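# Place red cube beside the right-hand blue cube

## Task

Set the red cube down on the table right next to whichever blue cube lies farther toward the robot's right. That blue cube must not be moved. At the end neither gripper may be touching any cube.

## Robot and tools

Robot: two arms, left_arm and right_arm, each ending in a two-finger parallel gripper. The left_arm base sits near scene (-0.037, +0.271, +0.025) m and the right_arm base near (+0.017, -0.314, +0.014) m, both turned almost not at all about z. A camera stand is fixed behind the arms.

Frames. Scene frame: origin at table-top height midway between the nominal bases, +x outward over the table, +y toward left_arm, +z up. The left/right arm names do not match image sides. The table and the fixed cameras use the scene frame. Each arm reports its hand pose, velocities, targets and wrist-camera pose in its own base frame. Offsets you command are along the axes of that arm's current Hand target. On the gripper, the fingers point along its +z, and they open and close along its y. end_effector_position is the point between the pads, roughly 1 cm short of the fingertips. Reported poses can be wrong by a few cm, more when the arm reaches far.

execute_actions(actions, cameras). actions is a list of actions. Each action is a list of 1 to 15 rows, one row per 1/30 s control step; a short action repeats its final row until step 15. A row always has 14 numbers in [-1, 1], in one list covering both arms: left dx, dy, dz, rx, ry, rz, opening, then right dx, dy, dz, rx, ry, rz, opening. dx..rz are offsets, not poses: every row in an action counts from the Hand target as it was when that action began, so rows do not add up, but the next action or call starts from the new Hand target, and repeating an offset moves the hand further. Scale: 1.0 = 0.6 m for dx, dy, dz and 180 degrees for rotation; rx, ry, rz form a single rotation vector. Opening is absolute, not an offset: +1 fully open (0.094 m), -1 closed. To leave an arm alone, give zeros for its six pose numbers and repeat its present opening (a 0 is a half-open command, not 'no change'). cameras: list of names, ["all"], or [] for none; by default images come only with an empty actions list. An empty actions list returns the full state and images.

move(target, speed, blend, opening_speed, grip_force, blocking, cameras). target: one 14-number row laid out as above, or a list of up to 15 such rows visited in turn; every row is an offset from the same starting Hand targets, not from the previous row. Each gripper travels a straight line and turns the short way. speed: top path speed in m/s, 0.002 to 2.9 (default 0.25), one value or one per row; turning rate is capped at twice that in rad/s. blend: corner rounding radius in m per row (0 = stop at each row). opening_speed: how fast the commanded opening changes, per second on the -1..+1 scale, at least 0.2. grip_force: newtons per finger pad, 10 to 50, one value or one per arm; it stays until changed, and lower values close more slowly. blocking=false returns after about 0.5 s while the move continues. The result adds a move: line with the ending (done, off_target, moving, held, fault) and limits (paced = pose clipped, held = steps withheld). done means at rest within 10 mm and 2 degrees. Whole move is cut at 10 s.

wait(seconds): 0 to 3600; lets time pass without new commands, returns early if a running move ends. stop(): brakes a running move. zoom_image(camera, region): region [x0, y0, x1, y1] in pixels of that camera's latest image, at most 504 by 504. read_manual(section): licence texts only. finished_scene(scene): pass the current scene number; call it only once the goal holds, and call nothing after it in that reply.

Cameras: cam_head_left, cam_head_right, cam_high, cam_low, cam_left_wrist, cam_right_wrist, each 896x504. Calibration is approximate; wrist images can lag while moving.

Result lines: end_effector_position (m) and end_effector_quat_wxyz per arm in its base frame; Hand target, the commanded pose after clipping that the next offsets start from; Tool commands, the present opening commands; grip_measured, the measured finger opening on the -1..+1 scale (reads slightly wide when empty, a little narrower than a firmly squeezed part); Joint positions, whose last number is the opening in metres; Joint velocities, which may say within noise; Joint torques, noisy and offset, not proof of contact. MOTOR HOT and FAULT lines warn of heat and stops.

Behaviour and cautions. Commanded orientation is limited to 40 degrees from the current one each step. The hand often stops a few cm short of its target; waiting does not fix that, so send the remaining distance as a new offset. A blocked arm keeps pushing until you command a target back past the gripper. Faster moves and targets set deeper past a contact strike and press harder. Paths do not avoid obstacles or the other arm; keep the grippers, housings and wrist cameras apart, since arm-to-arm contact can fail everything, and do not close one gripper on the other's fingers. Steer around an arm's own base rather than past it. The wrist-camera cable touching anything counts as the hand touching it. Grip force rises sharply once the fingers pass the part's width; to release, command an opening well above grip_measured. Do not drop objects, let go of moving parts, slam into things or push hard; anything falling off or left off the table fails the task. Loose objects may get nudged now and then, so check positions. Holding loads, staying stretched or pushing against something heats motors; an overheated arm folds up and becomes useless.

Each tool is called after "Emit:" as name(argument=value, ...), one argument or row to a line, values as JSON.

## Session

Emit:
execute_actions(
  actions=[],
)

Scene clock: 0.00 s.
left_arm: end_effector_position=(+0.4000, +0.0159, +0.0883) grip_measured=+1.000 end_effector_quat_wxyz=(+0.562, -0.040, +0.825, -0.028) | right_arm: end_effector_position=(+0.3989, -0.0155, +0.1137) grip_measured=+1.000 end_effector_quat_wxyz=(+0.591, +0.034, +0.805, -0.051)
Joint positions: left_arm=[0.065 1.559 0.387 0.796 0.061 -0.075 0.094] | right_arm=[0.024 1.492 0.378 0.809 0.146 0.002 0.094]
Joint velocities: within noise
Joint torques (N m): no reading
Heat: left arm: 28 °C; right arm: 23 °C.
Hand target: left_arm +0.4010, +0.0159, +0.0907; +0.564, -0.040, +0.824, -0.028 | right_arm +0.3987, -0.0156, +0.1129; +0.588, +0.034, +0.807, -0.051
Tool commands: left_gripper/opening=+1.0 right_gripper/opening=+1.0
camera_calibration:
cam_left_wrist: T_world_to_cam=[[0.10418, -0.99449, 0.01173, -0.01242], [-0.56293, -0.06869, -0.82364, 0.33917], [0.81991, 0.0792, -0.56698, -0.17836]] pos_world=[0.33846, 0.02507, 0.17837]
cam_right_wrist: T_world_to_cam=[[-0.07554, -0.99691, 0.02156, 0.0181], [-0.50031, 0.01919, -0.86563, 0.33733], [0.86254, -0.07617, -0.50022, -0.1869]] pos_world=[0.33135, -0.00267, 0.19812]

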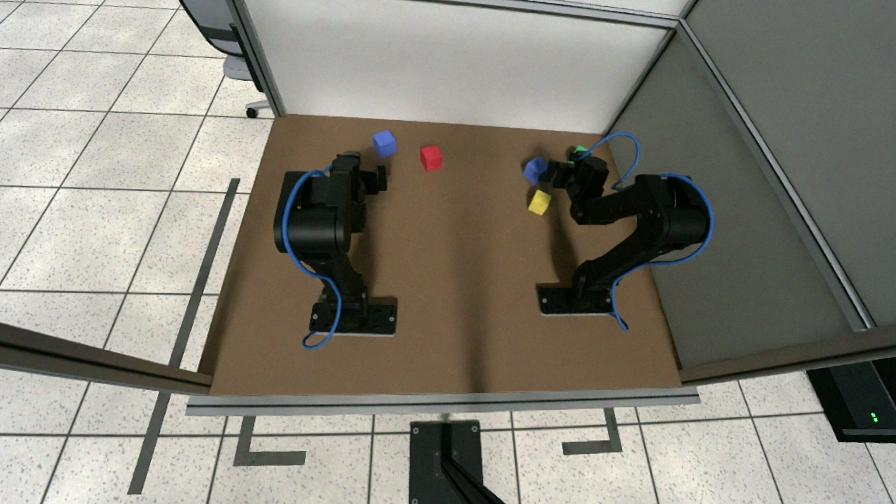

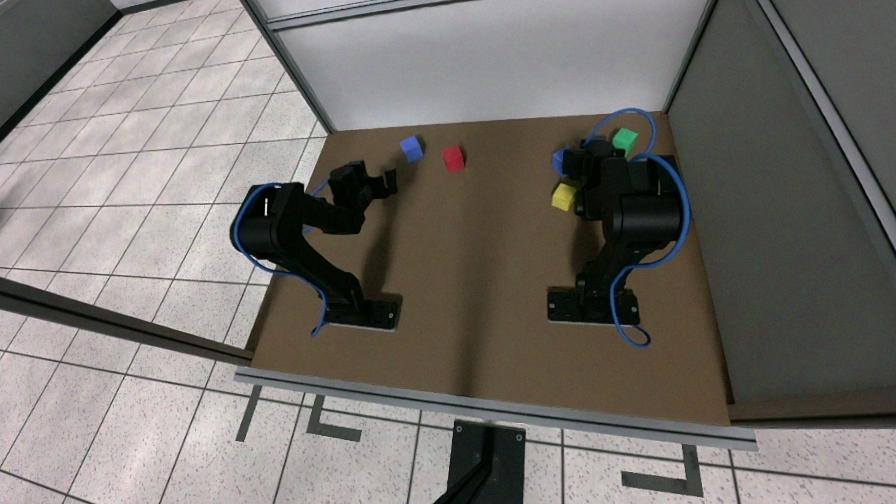

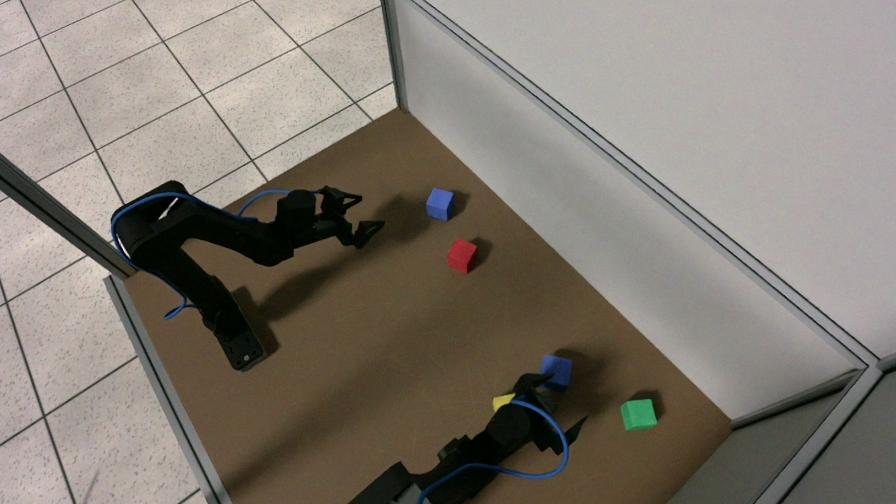

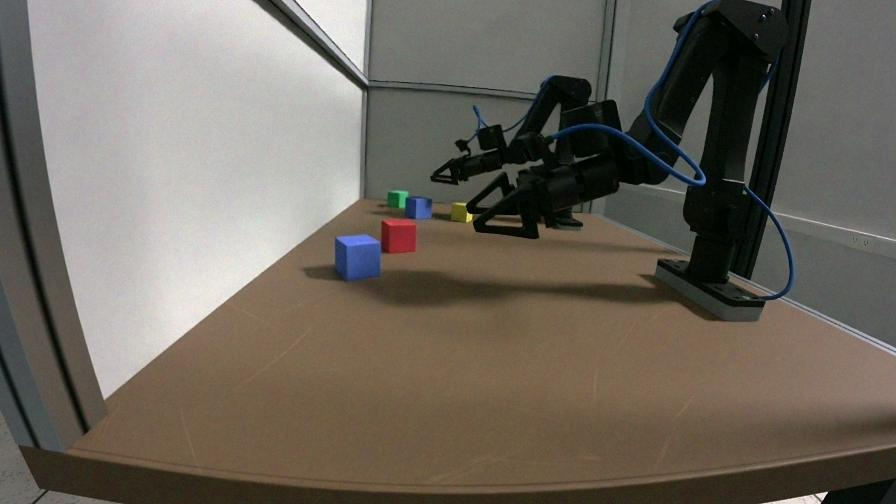

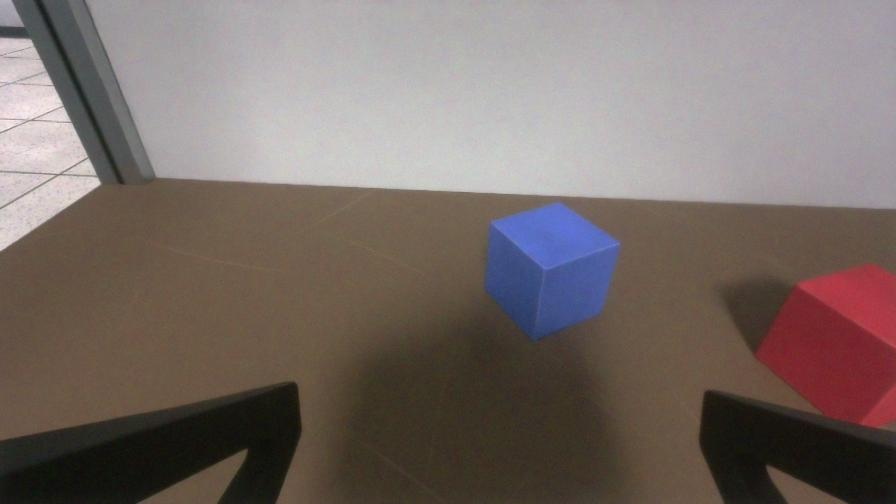

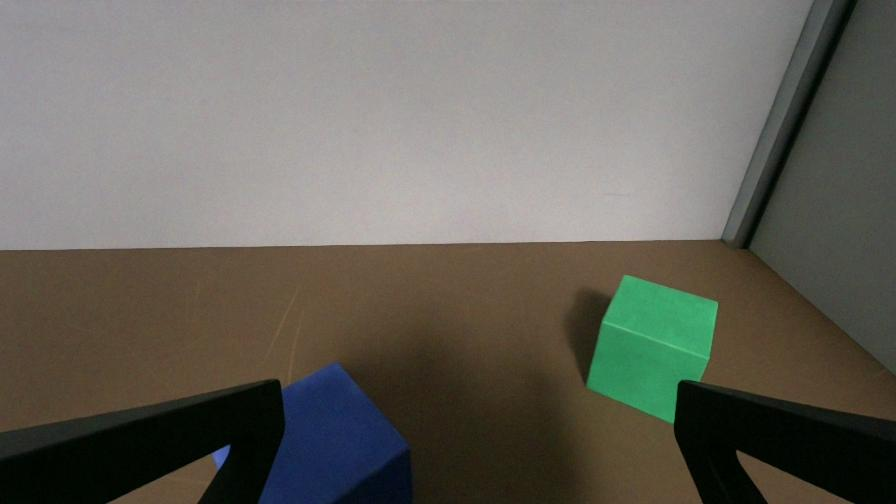

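Emit:
move(
  target=[0,0,0,0,0,0,1,-0.0108,0.596,-0.064,-0.1644,0.1704,-0.0944,1],
  speed=0.4,
  cameras=["cam_right_wrist","cam_high"],
)

Scene clock: 46.00 s.
left_arm: end_effector_position=(+0.4000, +0.0159, +0.0883) grip_measured=+1.000 end_effector_quat_wxyz=(+0.562, -0.040, +0.825, -0.028) | right_arm: end_effector_position=(+0.4022, +0.3422, +0.1186) grip_measured=+1.000 end_effector_quat_wxyz=(+0.341, -0.231, +0.908, +0.076)
Joint positions: left_arm=[0.065 1.559 0.387 0.796 0.061 -0.075 0.094] | right_arm=[0.769 1.971 1.522 -0.431 0.195 0.201 0.094]
Joint torques (N m): left_arm=[0.06 -6 5.09 1.82 -0.01 0.02] | right_arm=[-0.55 -9.25 8.69 0.98 0.03 0.27]
Heat: left arm: 29 °C; right arm: 29 °C.
Hand target: left_arm +0.4010, +0.0159, +0.0907; +0.564, -0.040, +0.824, -0.028 | right_arm +0.4058, +0.3439, +0.1155; +0.332, -0.219, +0.914, +0.079
Off the commanded pose: left_arm 0.003 m, 0 deg | right_arm 0.005 m, 2 deg.
move: done
cam_right_wrist: T_world_to_cam=[[0.49124, -0.87081, -0.01913, 0.10858], [-0.77231, -0.4253, -0.47187, 0.55109], [0.40277, 0.24657, -0.88146, -0.04041]] pos_world=[0.38854, 0.3389, 0.2265]
Images, in order (width x height): cam_high 896x504, cam_right_wrist 896x504.

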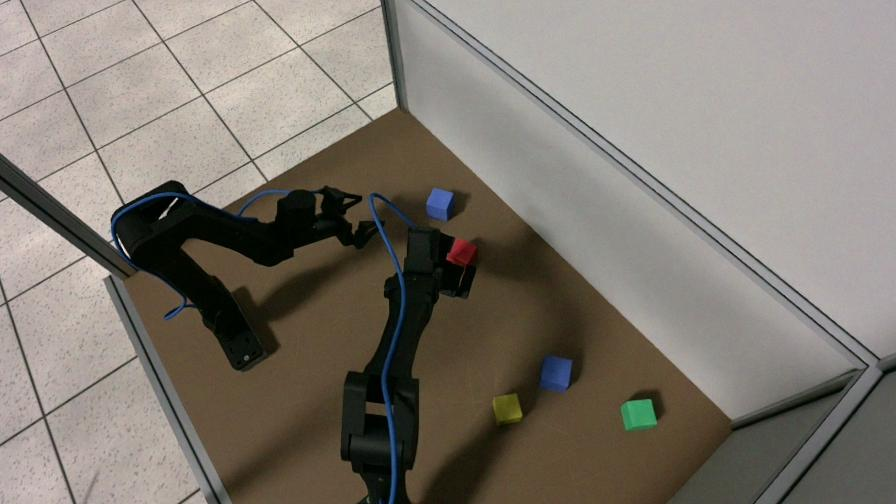

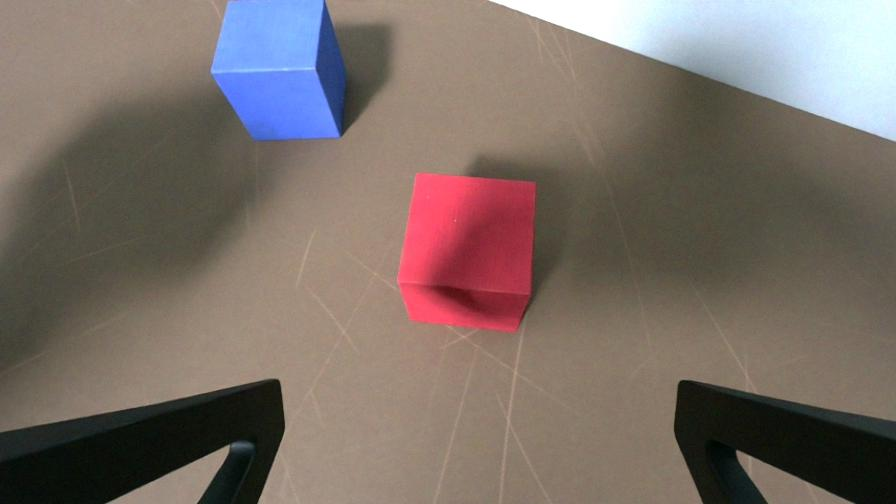

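Emit:
move(
  target=[
    [0,0,0,0,0,0,1,-0.0075,-0.0005,0.227,0.0143,0,0.017,-0.3],
    [0,0,0,0,0,0,1,-0.1147,-0.0005,0.0993,0.0143,0,0.017,-0.3],
  ],
  speed=0.2,
  cameras=["cam_right_wrist","cam_low"],
)

Scene clock: 60.67 s.
left_arm: end_effector_position=(+0.4000, +0.0159, +0.0883) grip_measured=+1.000 end_effector_quat_wxyz=(+0.562, -0.040, +0.825, -0.028) | right_arm: end_effector_position=(+0.4821, +0.3876, +0.0953) grip_measured=-0.298 end_effector_quat_wxyz=(+0.324, -0.208, +0.921, +0.063)
Joint positions: left_arm=[0.065 1.559 0.387 0.796 0.061 -0.075 0.094] | right_arm=[0.732 2.41 2.159 -0.673 0.196 0.221 0.033]
Joint torques (N m): left_arm=[0.06 -6.01 5.11 1.82 -0.01 0.02] | right_arm=[-0.59 -16.42 9.06 0.97 0.18 0.32]
Heat: left arm: 29 °C; right arm: 28 °C.
Hand target: left_arm +0.4010, +0.0159, +0.0907; +0.564, -0.040, +0.824, -0.028 | right_arm +0.4872, +0.3848, +0.1139; +0.335, -0.187, +0.921, +0.068
Off the commanded pose: left_arm 0.003 m, 0 deg | right_arm 0.020 m, 3 deg.
move: off_target (right_arm)
cam_right_wrist: T_world_to_cam=[[0.44369, -0.89595, -0.0202, 0.14123], [-0.81043, -0.39152, -0.43579, 0.62297], [0.38254, 0.20972, -0.89982, -0.0785]] pos_world=[0.47225, 0.3869, 0.2037]
Images, in order (width x height): cam_low 896x504, cam_right_wrist 896x504.

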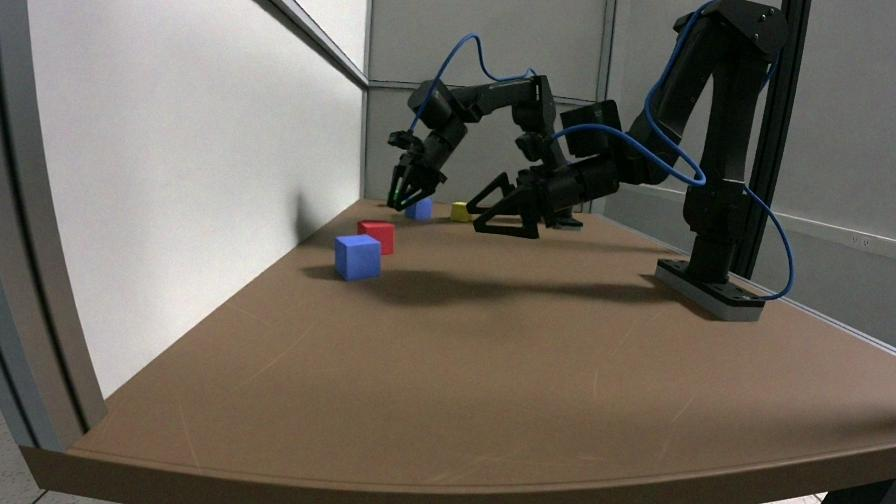

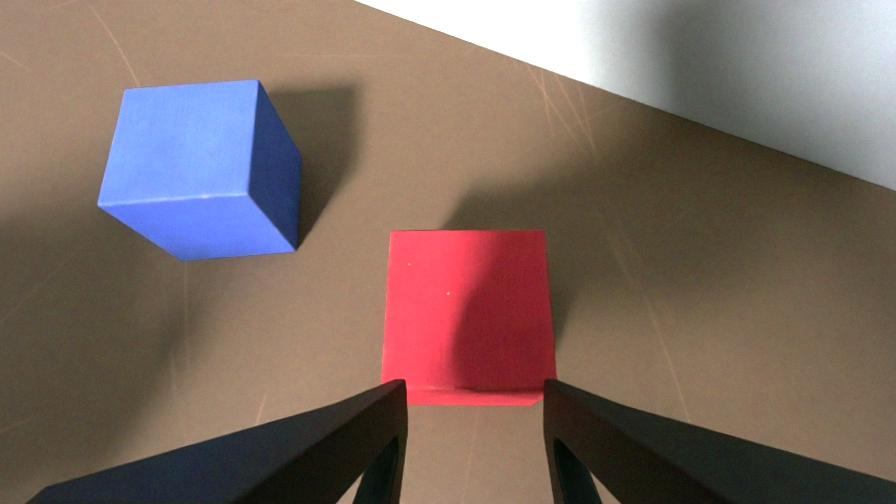

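Emit:
move(
  target=[
    [0,0,0,0,0,0,1,0.0552,0.0045,-0.0163,0,-0.0278,0,1],
    [0,0,0,0,0,0,1,0.0588,0.0028,0.1812,0,-0.0278,0,1],
  ],
  speed=0.2,
  blend=[0.01,0],
  cameras=["cam_right_wrist","cam_low"],
)

Emit:
zoom_image(
  camera="cam_low",
  region=[320, 160, 460, 290],
)

Scene clock: 77.60 s.
left_arm: end_effector_position=(+0.4000, +0.0159, +0.0883) grip_measured=+1.000 end_effector_quat_wxyz=(+0.562, -0.040, +0.825, -0.028) | right_arm: end_effector_position=(+0.5246, +0.4039, +0.0209) grip_measured=+0.998 end_effector_quat_wxyz=(+0.386, -0.185, +0.900, +0.080)
Joint positions: left_arm=[0.065 1.559 0.387 0.796 0.061 -0.075 0.094] | right_arm=[0.714 2.576 2.075 -0.283 0.22 0.218 0.094]
Joint torques (N m): left_arm=[0.06 -6.01 5.09 1.82 -0.01 0.02] | right_arm=[-0.34 -13.18 8.84 1.15 0.07 0.05]
Heat: left arm: 30 °C; right arm: 36 °C.
Hand target: left_arm +0.4010, +0.0159, +0.0907; +0.564, -0.040, +0.824, -0.028 | right_arm +0.5258, +0.4031, +0.0080; +0.375, -0.184, +0.905, +0.076
Off the commanded pose: left_arm 0.003 m, 0 deg | right_arm 0.013 m, 2 deg.
move: off_target (right_arm)
cam_right_wrist: T_world_to_cam=[[0.41864, -0.90733, -0.03856, 0.15359], [-0.76357, -0.32869, -0.55581, 0.58391], [0.49163, 0.26212, -0.83042, -0.24499]] pos_world=[0.502, 0.3955, 0.12702]
Images, in order (width x height): cam_low 896x504, cam_right_wrist 896x504.

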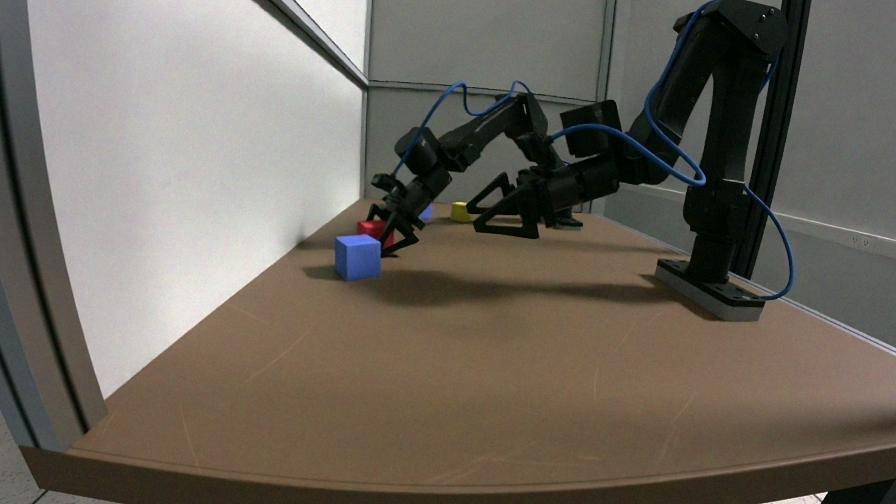

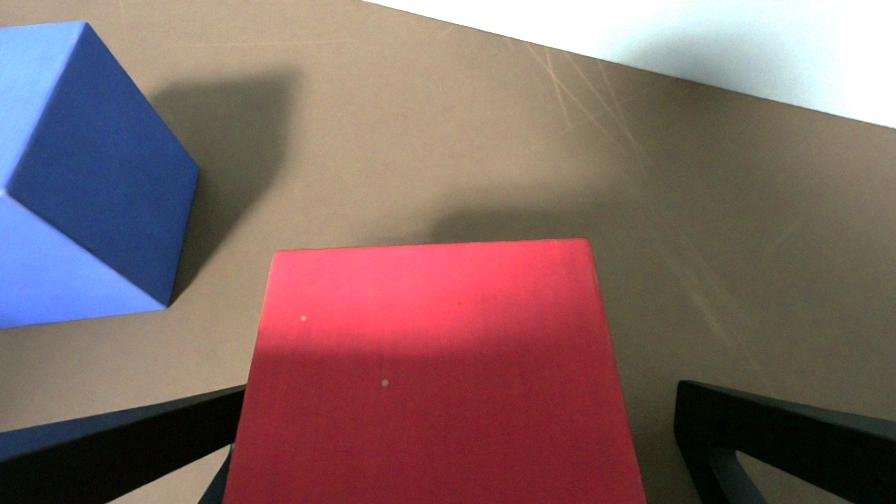

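Scaled by 3.600 from the camera's image (finer frame: 1280x720).

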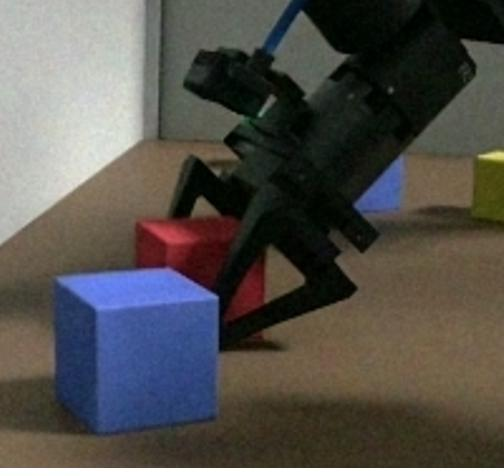

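Emit:
move(
  target=[
    [0,0,0,0,0,0,1,-0.0113,0.011,0.0183,0,0,0,-0.3],
    [0,0,0,0,0,0,1,-0.129,0.011,-0.0995,0,0,0,-0.3],
  ],
  speed=0.15,
  cameras=["cam_right_wrist","cam_low","cam_high"],
)

Scene clock: 88.70 s.
left_arm: end_effector_position=(+0.4000, +0.0159, +0.0883) grip_measured=+1.000 end_effector_quat_wxyz=(+0.562, -0.040, +0.825, -0.028) | right_arm: end_effector_position=(+0.5334, +0.4114, +0.1108) grip_measured=+0.109 end_effector_quat_wxyz=(+0.378, -0.189, +0.903, +0.075)
Joint positions: left_arm=[0.065 1.559 0.387 0.796 0.061 -0.075 0.094] | right_arm=[0.714 2.662 2.612 -0.754 0.221 0.212 0.052]
Joint torques (N m): left_arm=[0.06 -6.01 5.09 1.82 0 0.02] | right_arm=[0.16 -14.06 9.2 1.24 0.08 0.17]
Heat: left arm: 30 °C; right arm: 38 °C.
Hand target: left_arm +0.4010, +0.0159, +0.0907; +0.564, -0.040, +0.824, -0.028 | right_arm +0.5348, +0.4142, +0.1050; +0.375, -0.184, +0.905, +0.076
Off the commanded pose: left_arm 0.003 m, 0 deg | right_arm 0.007 m, 1 deg.
move: done
cam_right_wrist: T_world_to_cam=[[0.42178, -0.90626, -0.02831, 0.15691], [-0.76955, -0.3413, -0.53973, 0.64967], [0.47947, 0.24943, -0.84136, -0.16376]] pos_world=[0.51228, 0.40478, 0.21731]
Images, in order (width x height): cam_high 896x504, cam_low 896x504, cam_right_wrist 896x504.

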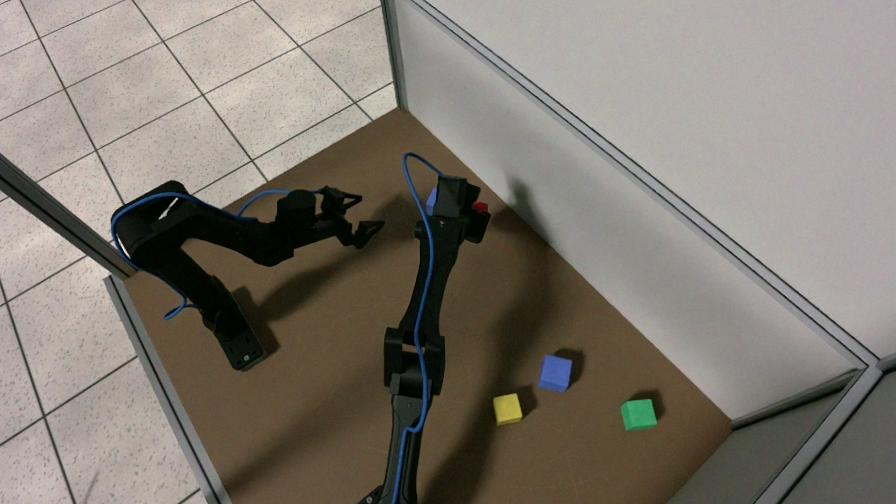

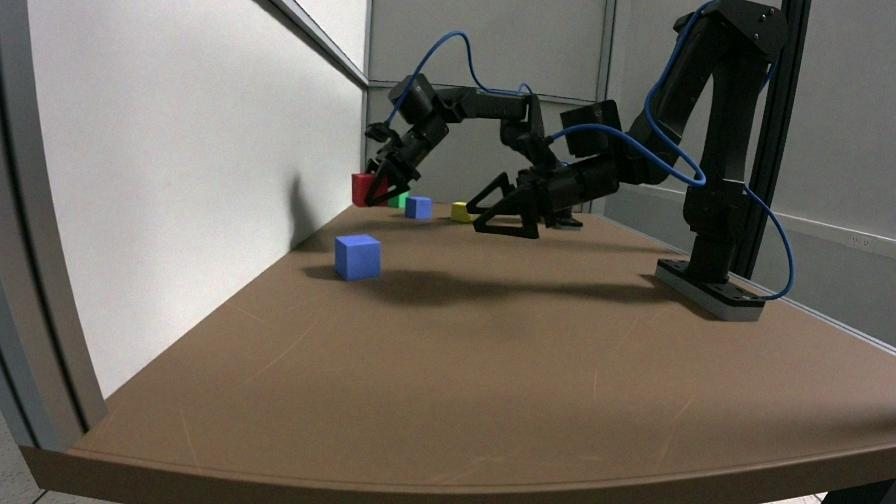

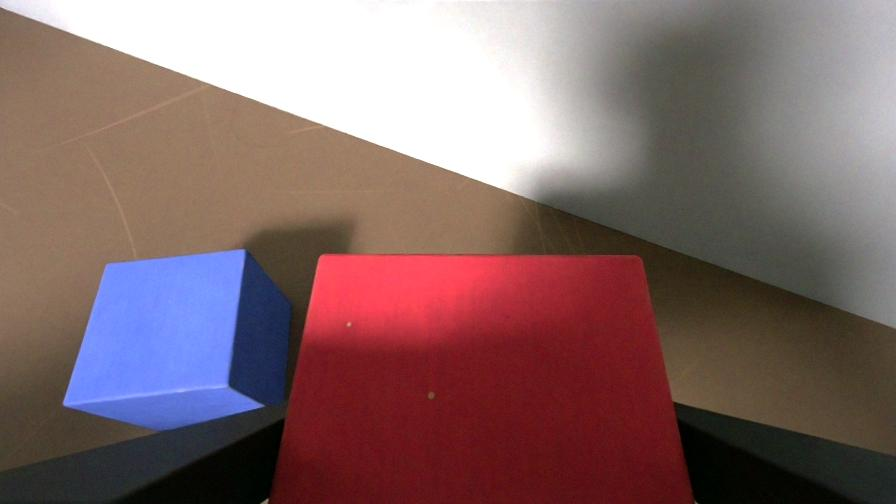

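Emit:
move(
  target=[0,0,0,0,0,0,1,0.3492,-0.5838,-0.3845,-0.0864,0,-0.0864,-0.3],
  speed=0.4,
  cameras=["cam_right_wrist","cam_high"],
)

Scene clock: 97.77 s.
left_arm: end_effector_position=(+0.4000, +0.0159, +0.0883) grip_measured=+1.000 end_effector_quat_wxyz=(+0.562, -0.040, +0.825, -0.028) | right_arm: end_effector_position=(+0.3798, -0.0298, +0.1138) grip_measured=+0.109 end_effector_quat_wxyz=(+0.344, -0.350, +0.860, +0.138)
Joint positions: left_arm=[0.065 1.559 0.387 0.796 0.061 -0.075 0.094] | right_arm=[-0.383 1.668 1.141 -0.674 -0.68 -1.023 0.052]
Joint torques (N m): left_arm=[0.06 -6.01 5.11 1.82 0 0.02] | right_arm=[-0.57 -6.54 8.21 0.53 -0.59 -0.14]
Heat: left arm: 31 °C; right arm: 40 °C.
Hand target: left_arm +0.4010, +0.0159, +0.0907; +0.564, -0.040, +0.824, -0.028 | right_arm +0.3849, -0.0298, +0.1203; +0.353, -0.353, +0.854, +0.146
Off the commanded pose: left_arm 0.003 m, 0 deg | right_arm 0.008 m, 2 deg.
move: done
cam_right_wrist: T_world_to_cam=[[0.71379, -0.6995, -0.0346, -0.28204], [-0.61323, -0.60036, -0.51335, 0.31246], [0.33832, 0.38764, -0.85748, 0.08206]] pos_world=[0.36517, -0.04151, 0.22101]
Images, in order (width x height): cam_high 896x504, cam_right_wrist 896x504.

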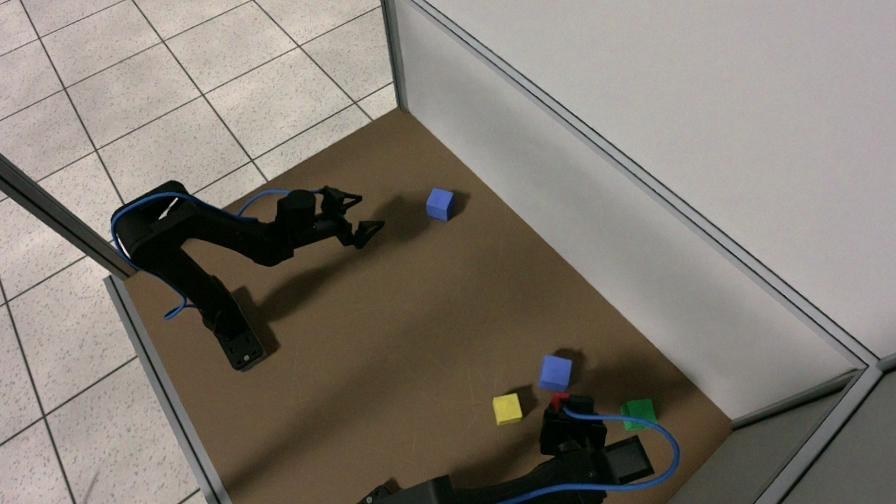

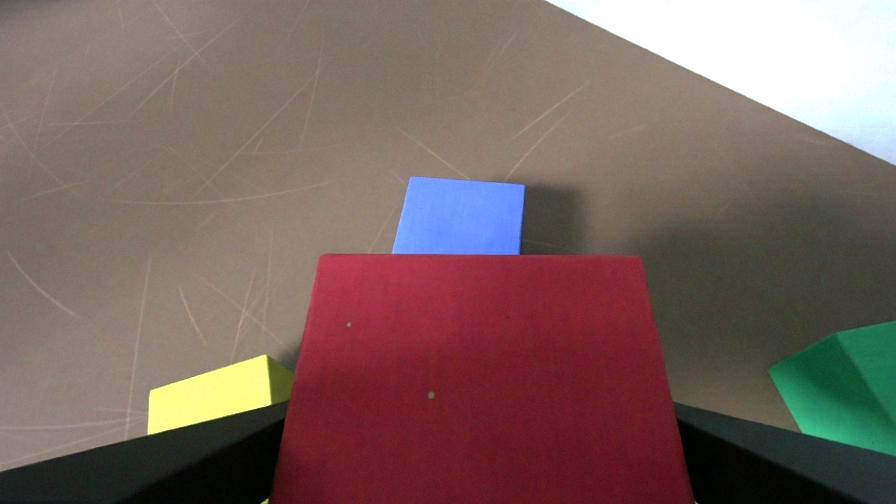

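Emit:
move(
  target=[
    [0,0,0,0,0,0,1,0.013,0.008,0.081,0.0118,0,0.0118,-0.3],
    [0,0,0,0,0,0,1,0.0933,0.008,0.1613,0.0118,0,0.0118,-0.3],
  ],
  speed=[0.2,0.1],
  blend=[0.01,0],
  cameras=["cam_right_wrist","cam_low"],
)

Emit:
zoom_image(
  camera="cam_low",
  region=[370, 160, 490, 250],
)

Scene clock: 107.80 s.
left_arm: end_effector_position=(+0.4000, +0.0159, +0.0883) grip_measured=+1.000 end_effector_quat_wxyz=(+0.562, -0.040, +0.825, -0.028) | right_arm: end_effector_position=(+0.4062, -0.0126, +0.0208) grip_measured=+0.109 end_effector_quat_wxyz=(+0.361, -0.333, +0.862, +0.123)
Joint positions: left_arm=[0.065 1.559 0.387 0.796 0.061 -0.075 0.094] | right_arm=[-0.299 1.86 0.927 -0.141 -0.634 -0.871 0.052]
Joint torques (N m): left_arm=[0.06 -6.02 5.09 1.82 -0.01 0.02] | right_arm=[0.57 -7.09 3.79 1.01 -0.44 0.07]
Heat: left arm: 31 °C; right arm: 36 °C.
Hand target: left_arm +0.4010, +0.0159, +0.0907; +0.564, -0.040, +0.824, -0.028 | right_arm +0.4020, -0.0062, +0.0123; +0.357, -0.331, +0.863, +0.137
Off the commanded pose: left_arm 0.003 m, 0 deg | right_arm 0.011 m, 2 deg.
move: off_target (right_arm)
cam_right_wrist: T_world_to_cam=[[0.68235, -0.73098, -0.00828, -0.28026], [-0.62172, -0.57433, -0.53255, 0.29545], [0.38453, 0.36854, -0.84636, -0.03253]] pos_world=[0.38744, -0.02319, 0.12749]
Images, in order (width x height): cam_low 896x504, cam_right_wrist 896x504.

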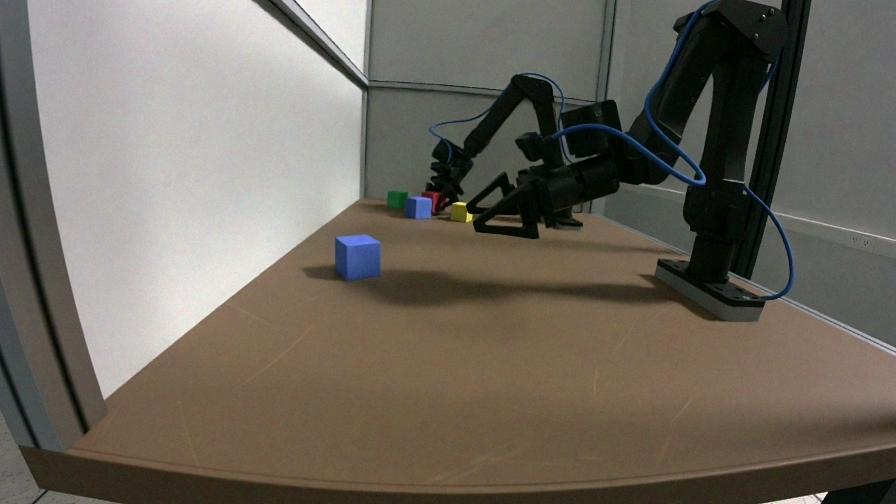

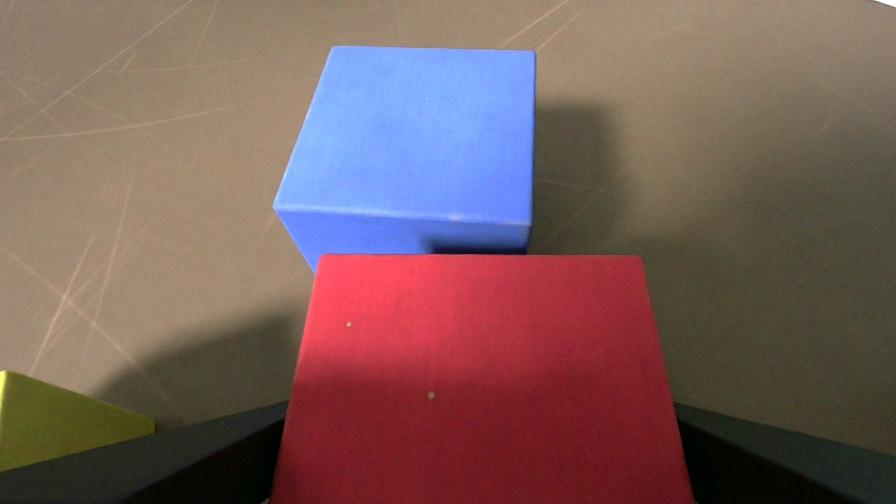

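Scaled by 4.200 from the camera's image (finer frame: 1280x720).

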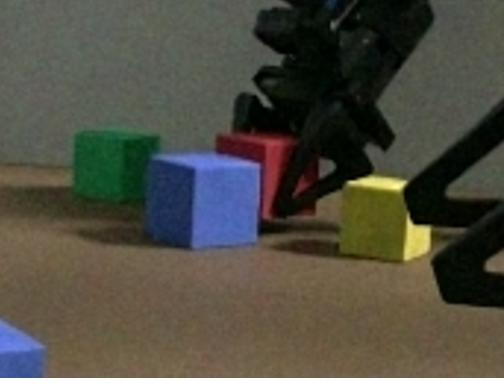

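Emit:
move(
  target=[
    [0,0,0,0,0,0,1,0.0106,0.004,0.0106,0,0,0,-0.3],
    [0,0,0,0,0,0,1,0.0153,0.004,0.0153,0,0,0,0.4],
    [0,0,0,0,0,0,1,0.0153,0.004,-0.2,0,0,0,0.4],
  ],
  speed=0.1,
  cameras=["cam_low","cam_right_wrist"],
)

Scene clock: 118.17 s.
left_arm: end_effector_position=(+0.4000, +0.0159, +0.0883) grip_measured=+1.000 end_effector_quat_wxyz=(+0.562, -0.040, +0.825, -0.028) | right_arm: end_effector_position=(+0.3279, -0.0637, +0.0773) grip_measured=+0.398 end_effector_quat_wxyz=(+0.342, -0.325, +0.870, +0.140)
Joint positions: left_arm=[0.065 1.559 0.387 0.796 0.061 -0.075 0.094] | right_arm=[-0.562 1.623 0.95 -0.657 -0.726 -1.185 0.066]
Joint torques (N m): left_arm=[0.06 -6.01 5.09 1.82 0 0.03] | right_arm=[-0.57 -8.16 7.62 0.26 -0.54 -0.14]
Heat: left arm: 32 °C; right arm: 34 °C.
Hand target: left_arm +0.4010, +0.0159, +0.0907; +0.564, -0.040, +0.824, -0.028 | right_arm +0.3325, -0.0654, +0.0908; +0.357, -0.331, +0.863, +0.137
Off the commanded pose: left_arm 0.003 m, 0 deg | right_arm 0.014 m, 2 deg.
move: off_target (right_arm); target 2's new opening was sent with right_arm's hand 0.013 m and 2 deg from that target
cam_right_wrist: T_world_to_cam=[[0.67935, -0.73142, -0.05923, -0.25885], [-0.6499, -0.56222, -0.51141, 0.25584], [0.34075, 0.38592, -0.85729, 0.08052]] pos_world=[0.31468, -0.07656, 0.18453]

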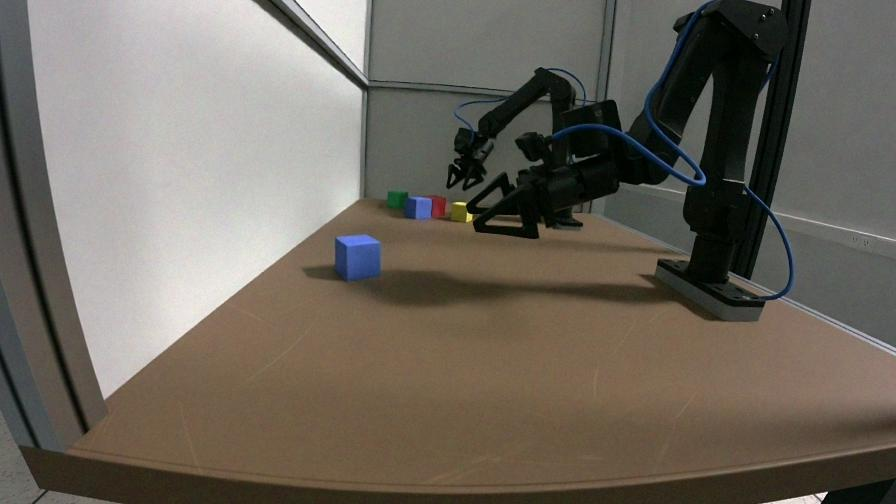

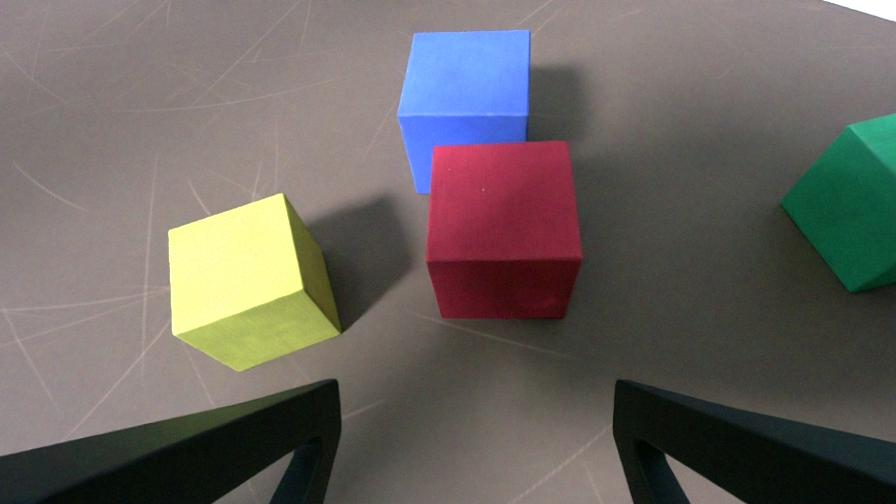

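Emit:
finished_scene(
  scene=3,
)

The scene is finished: the task was done.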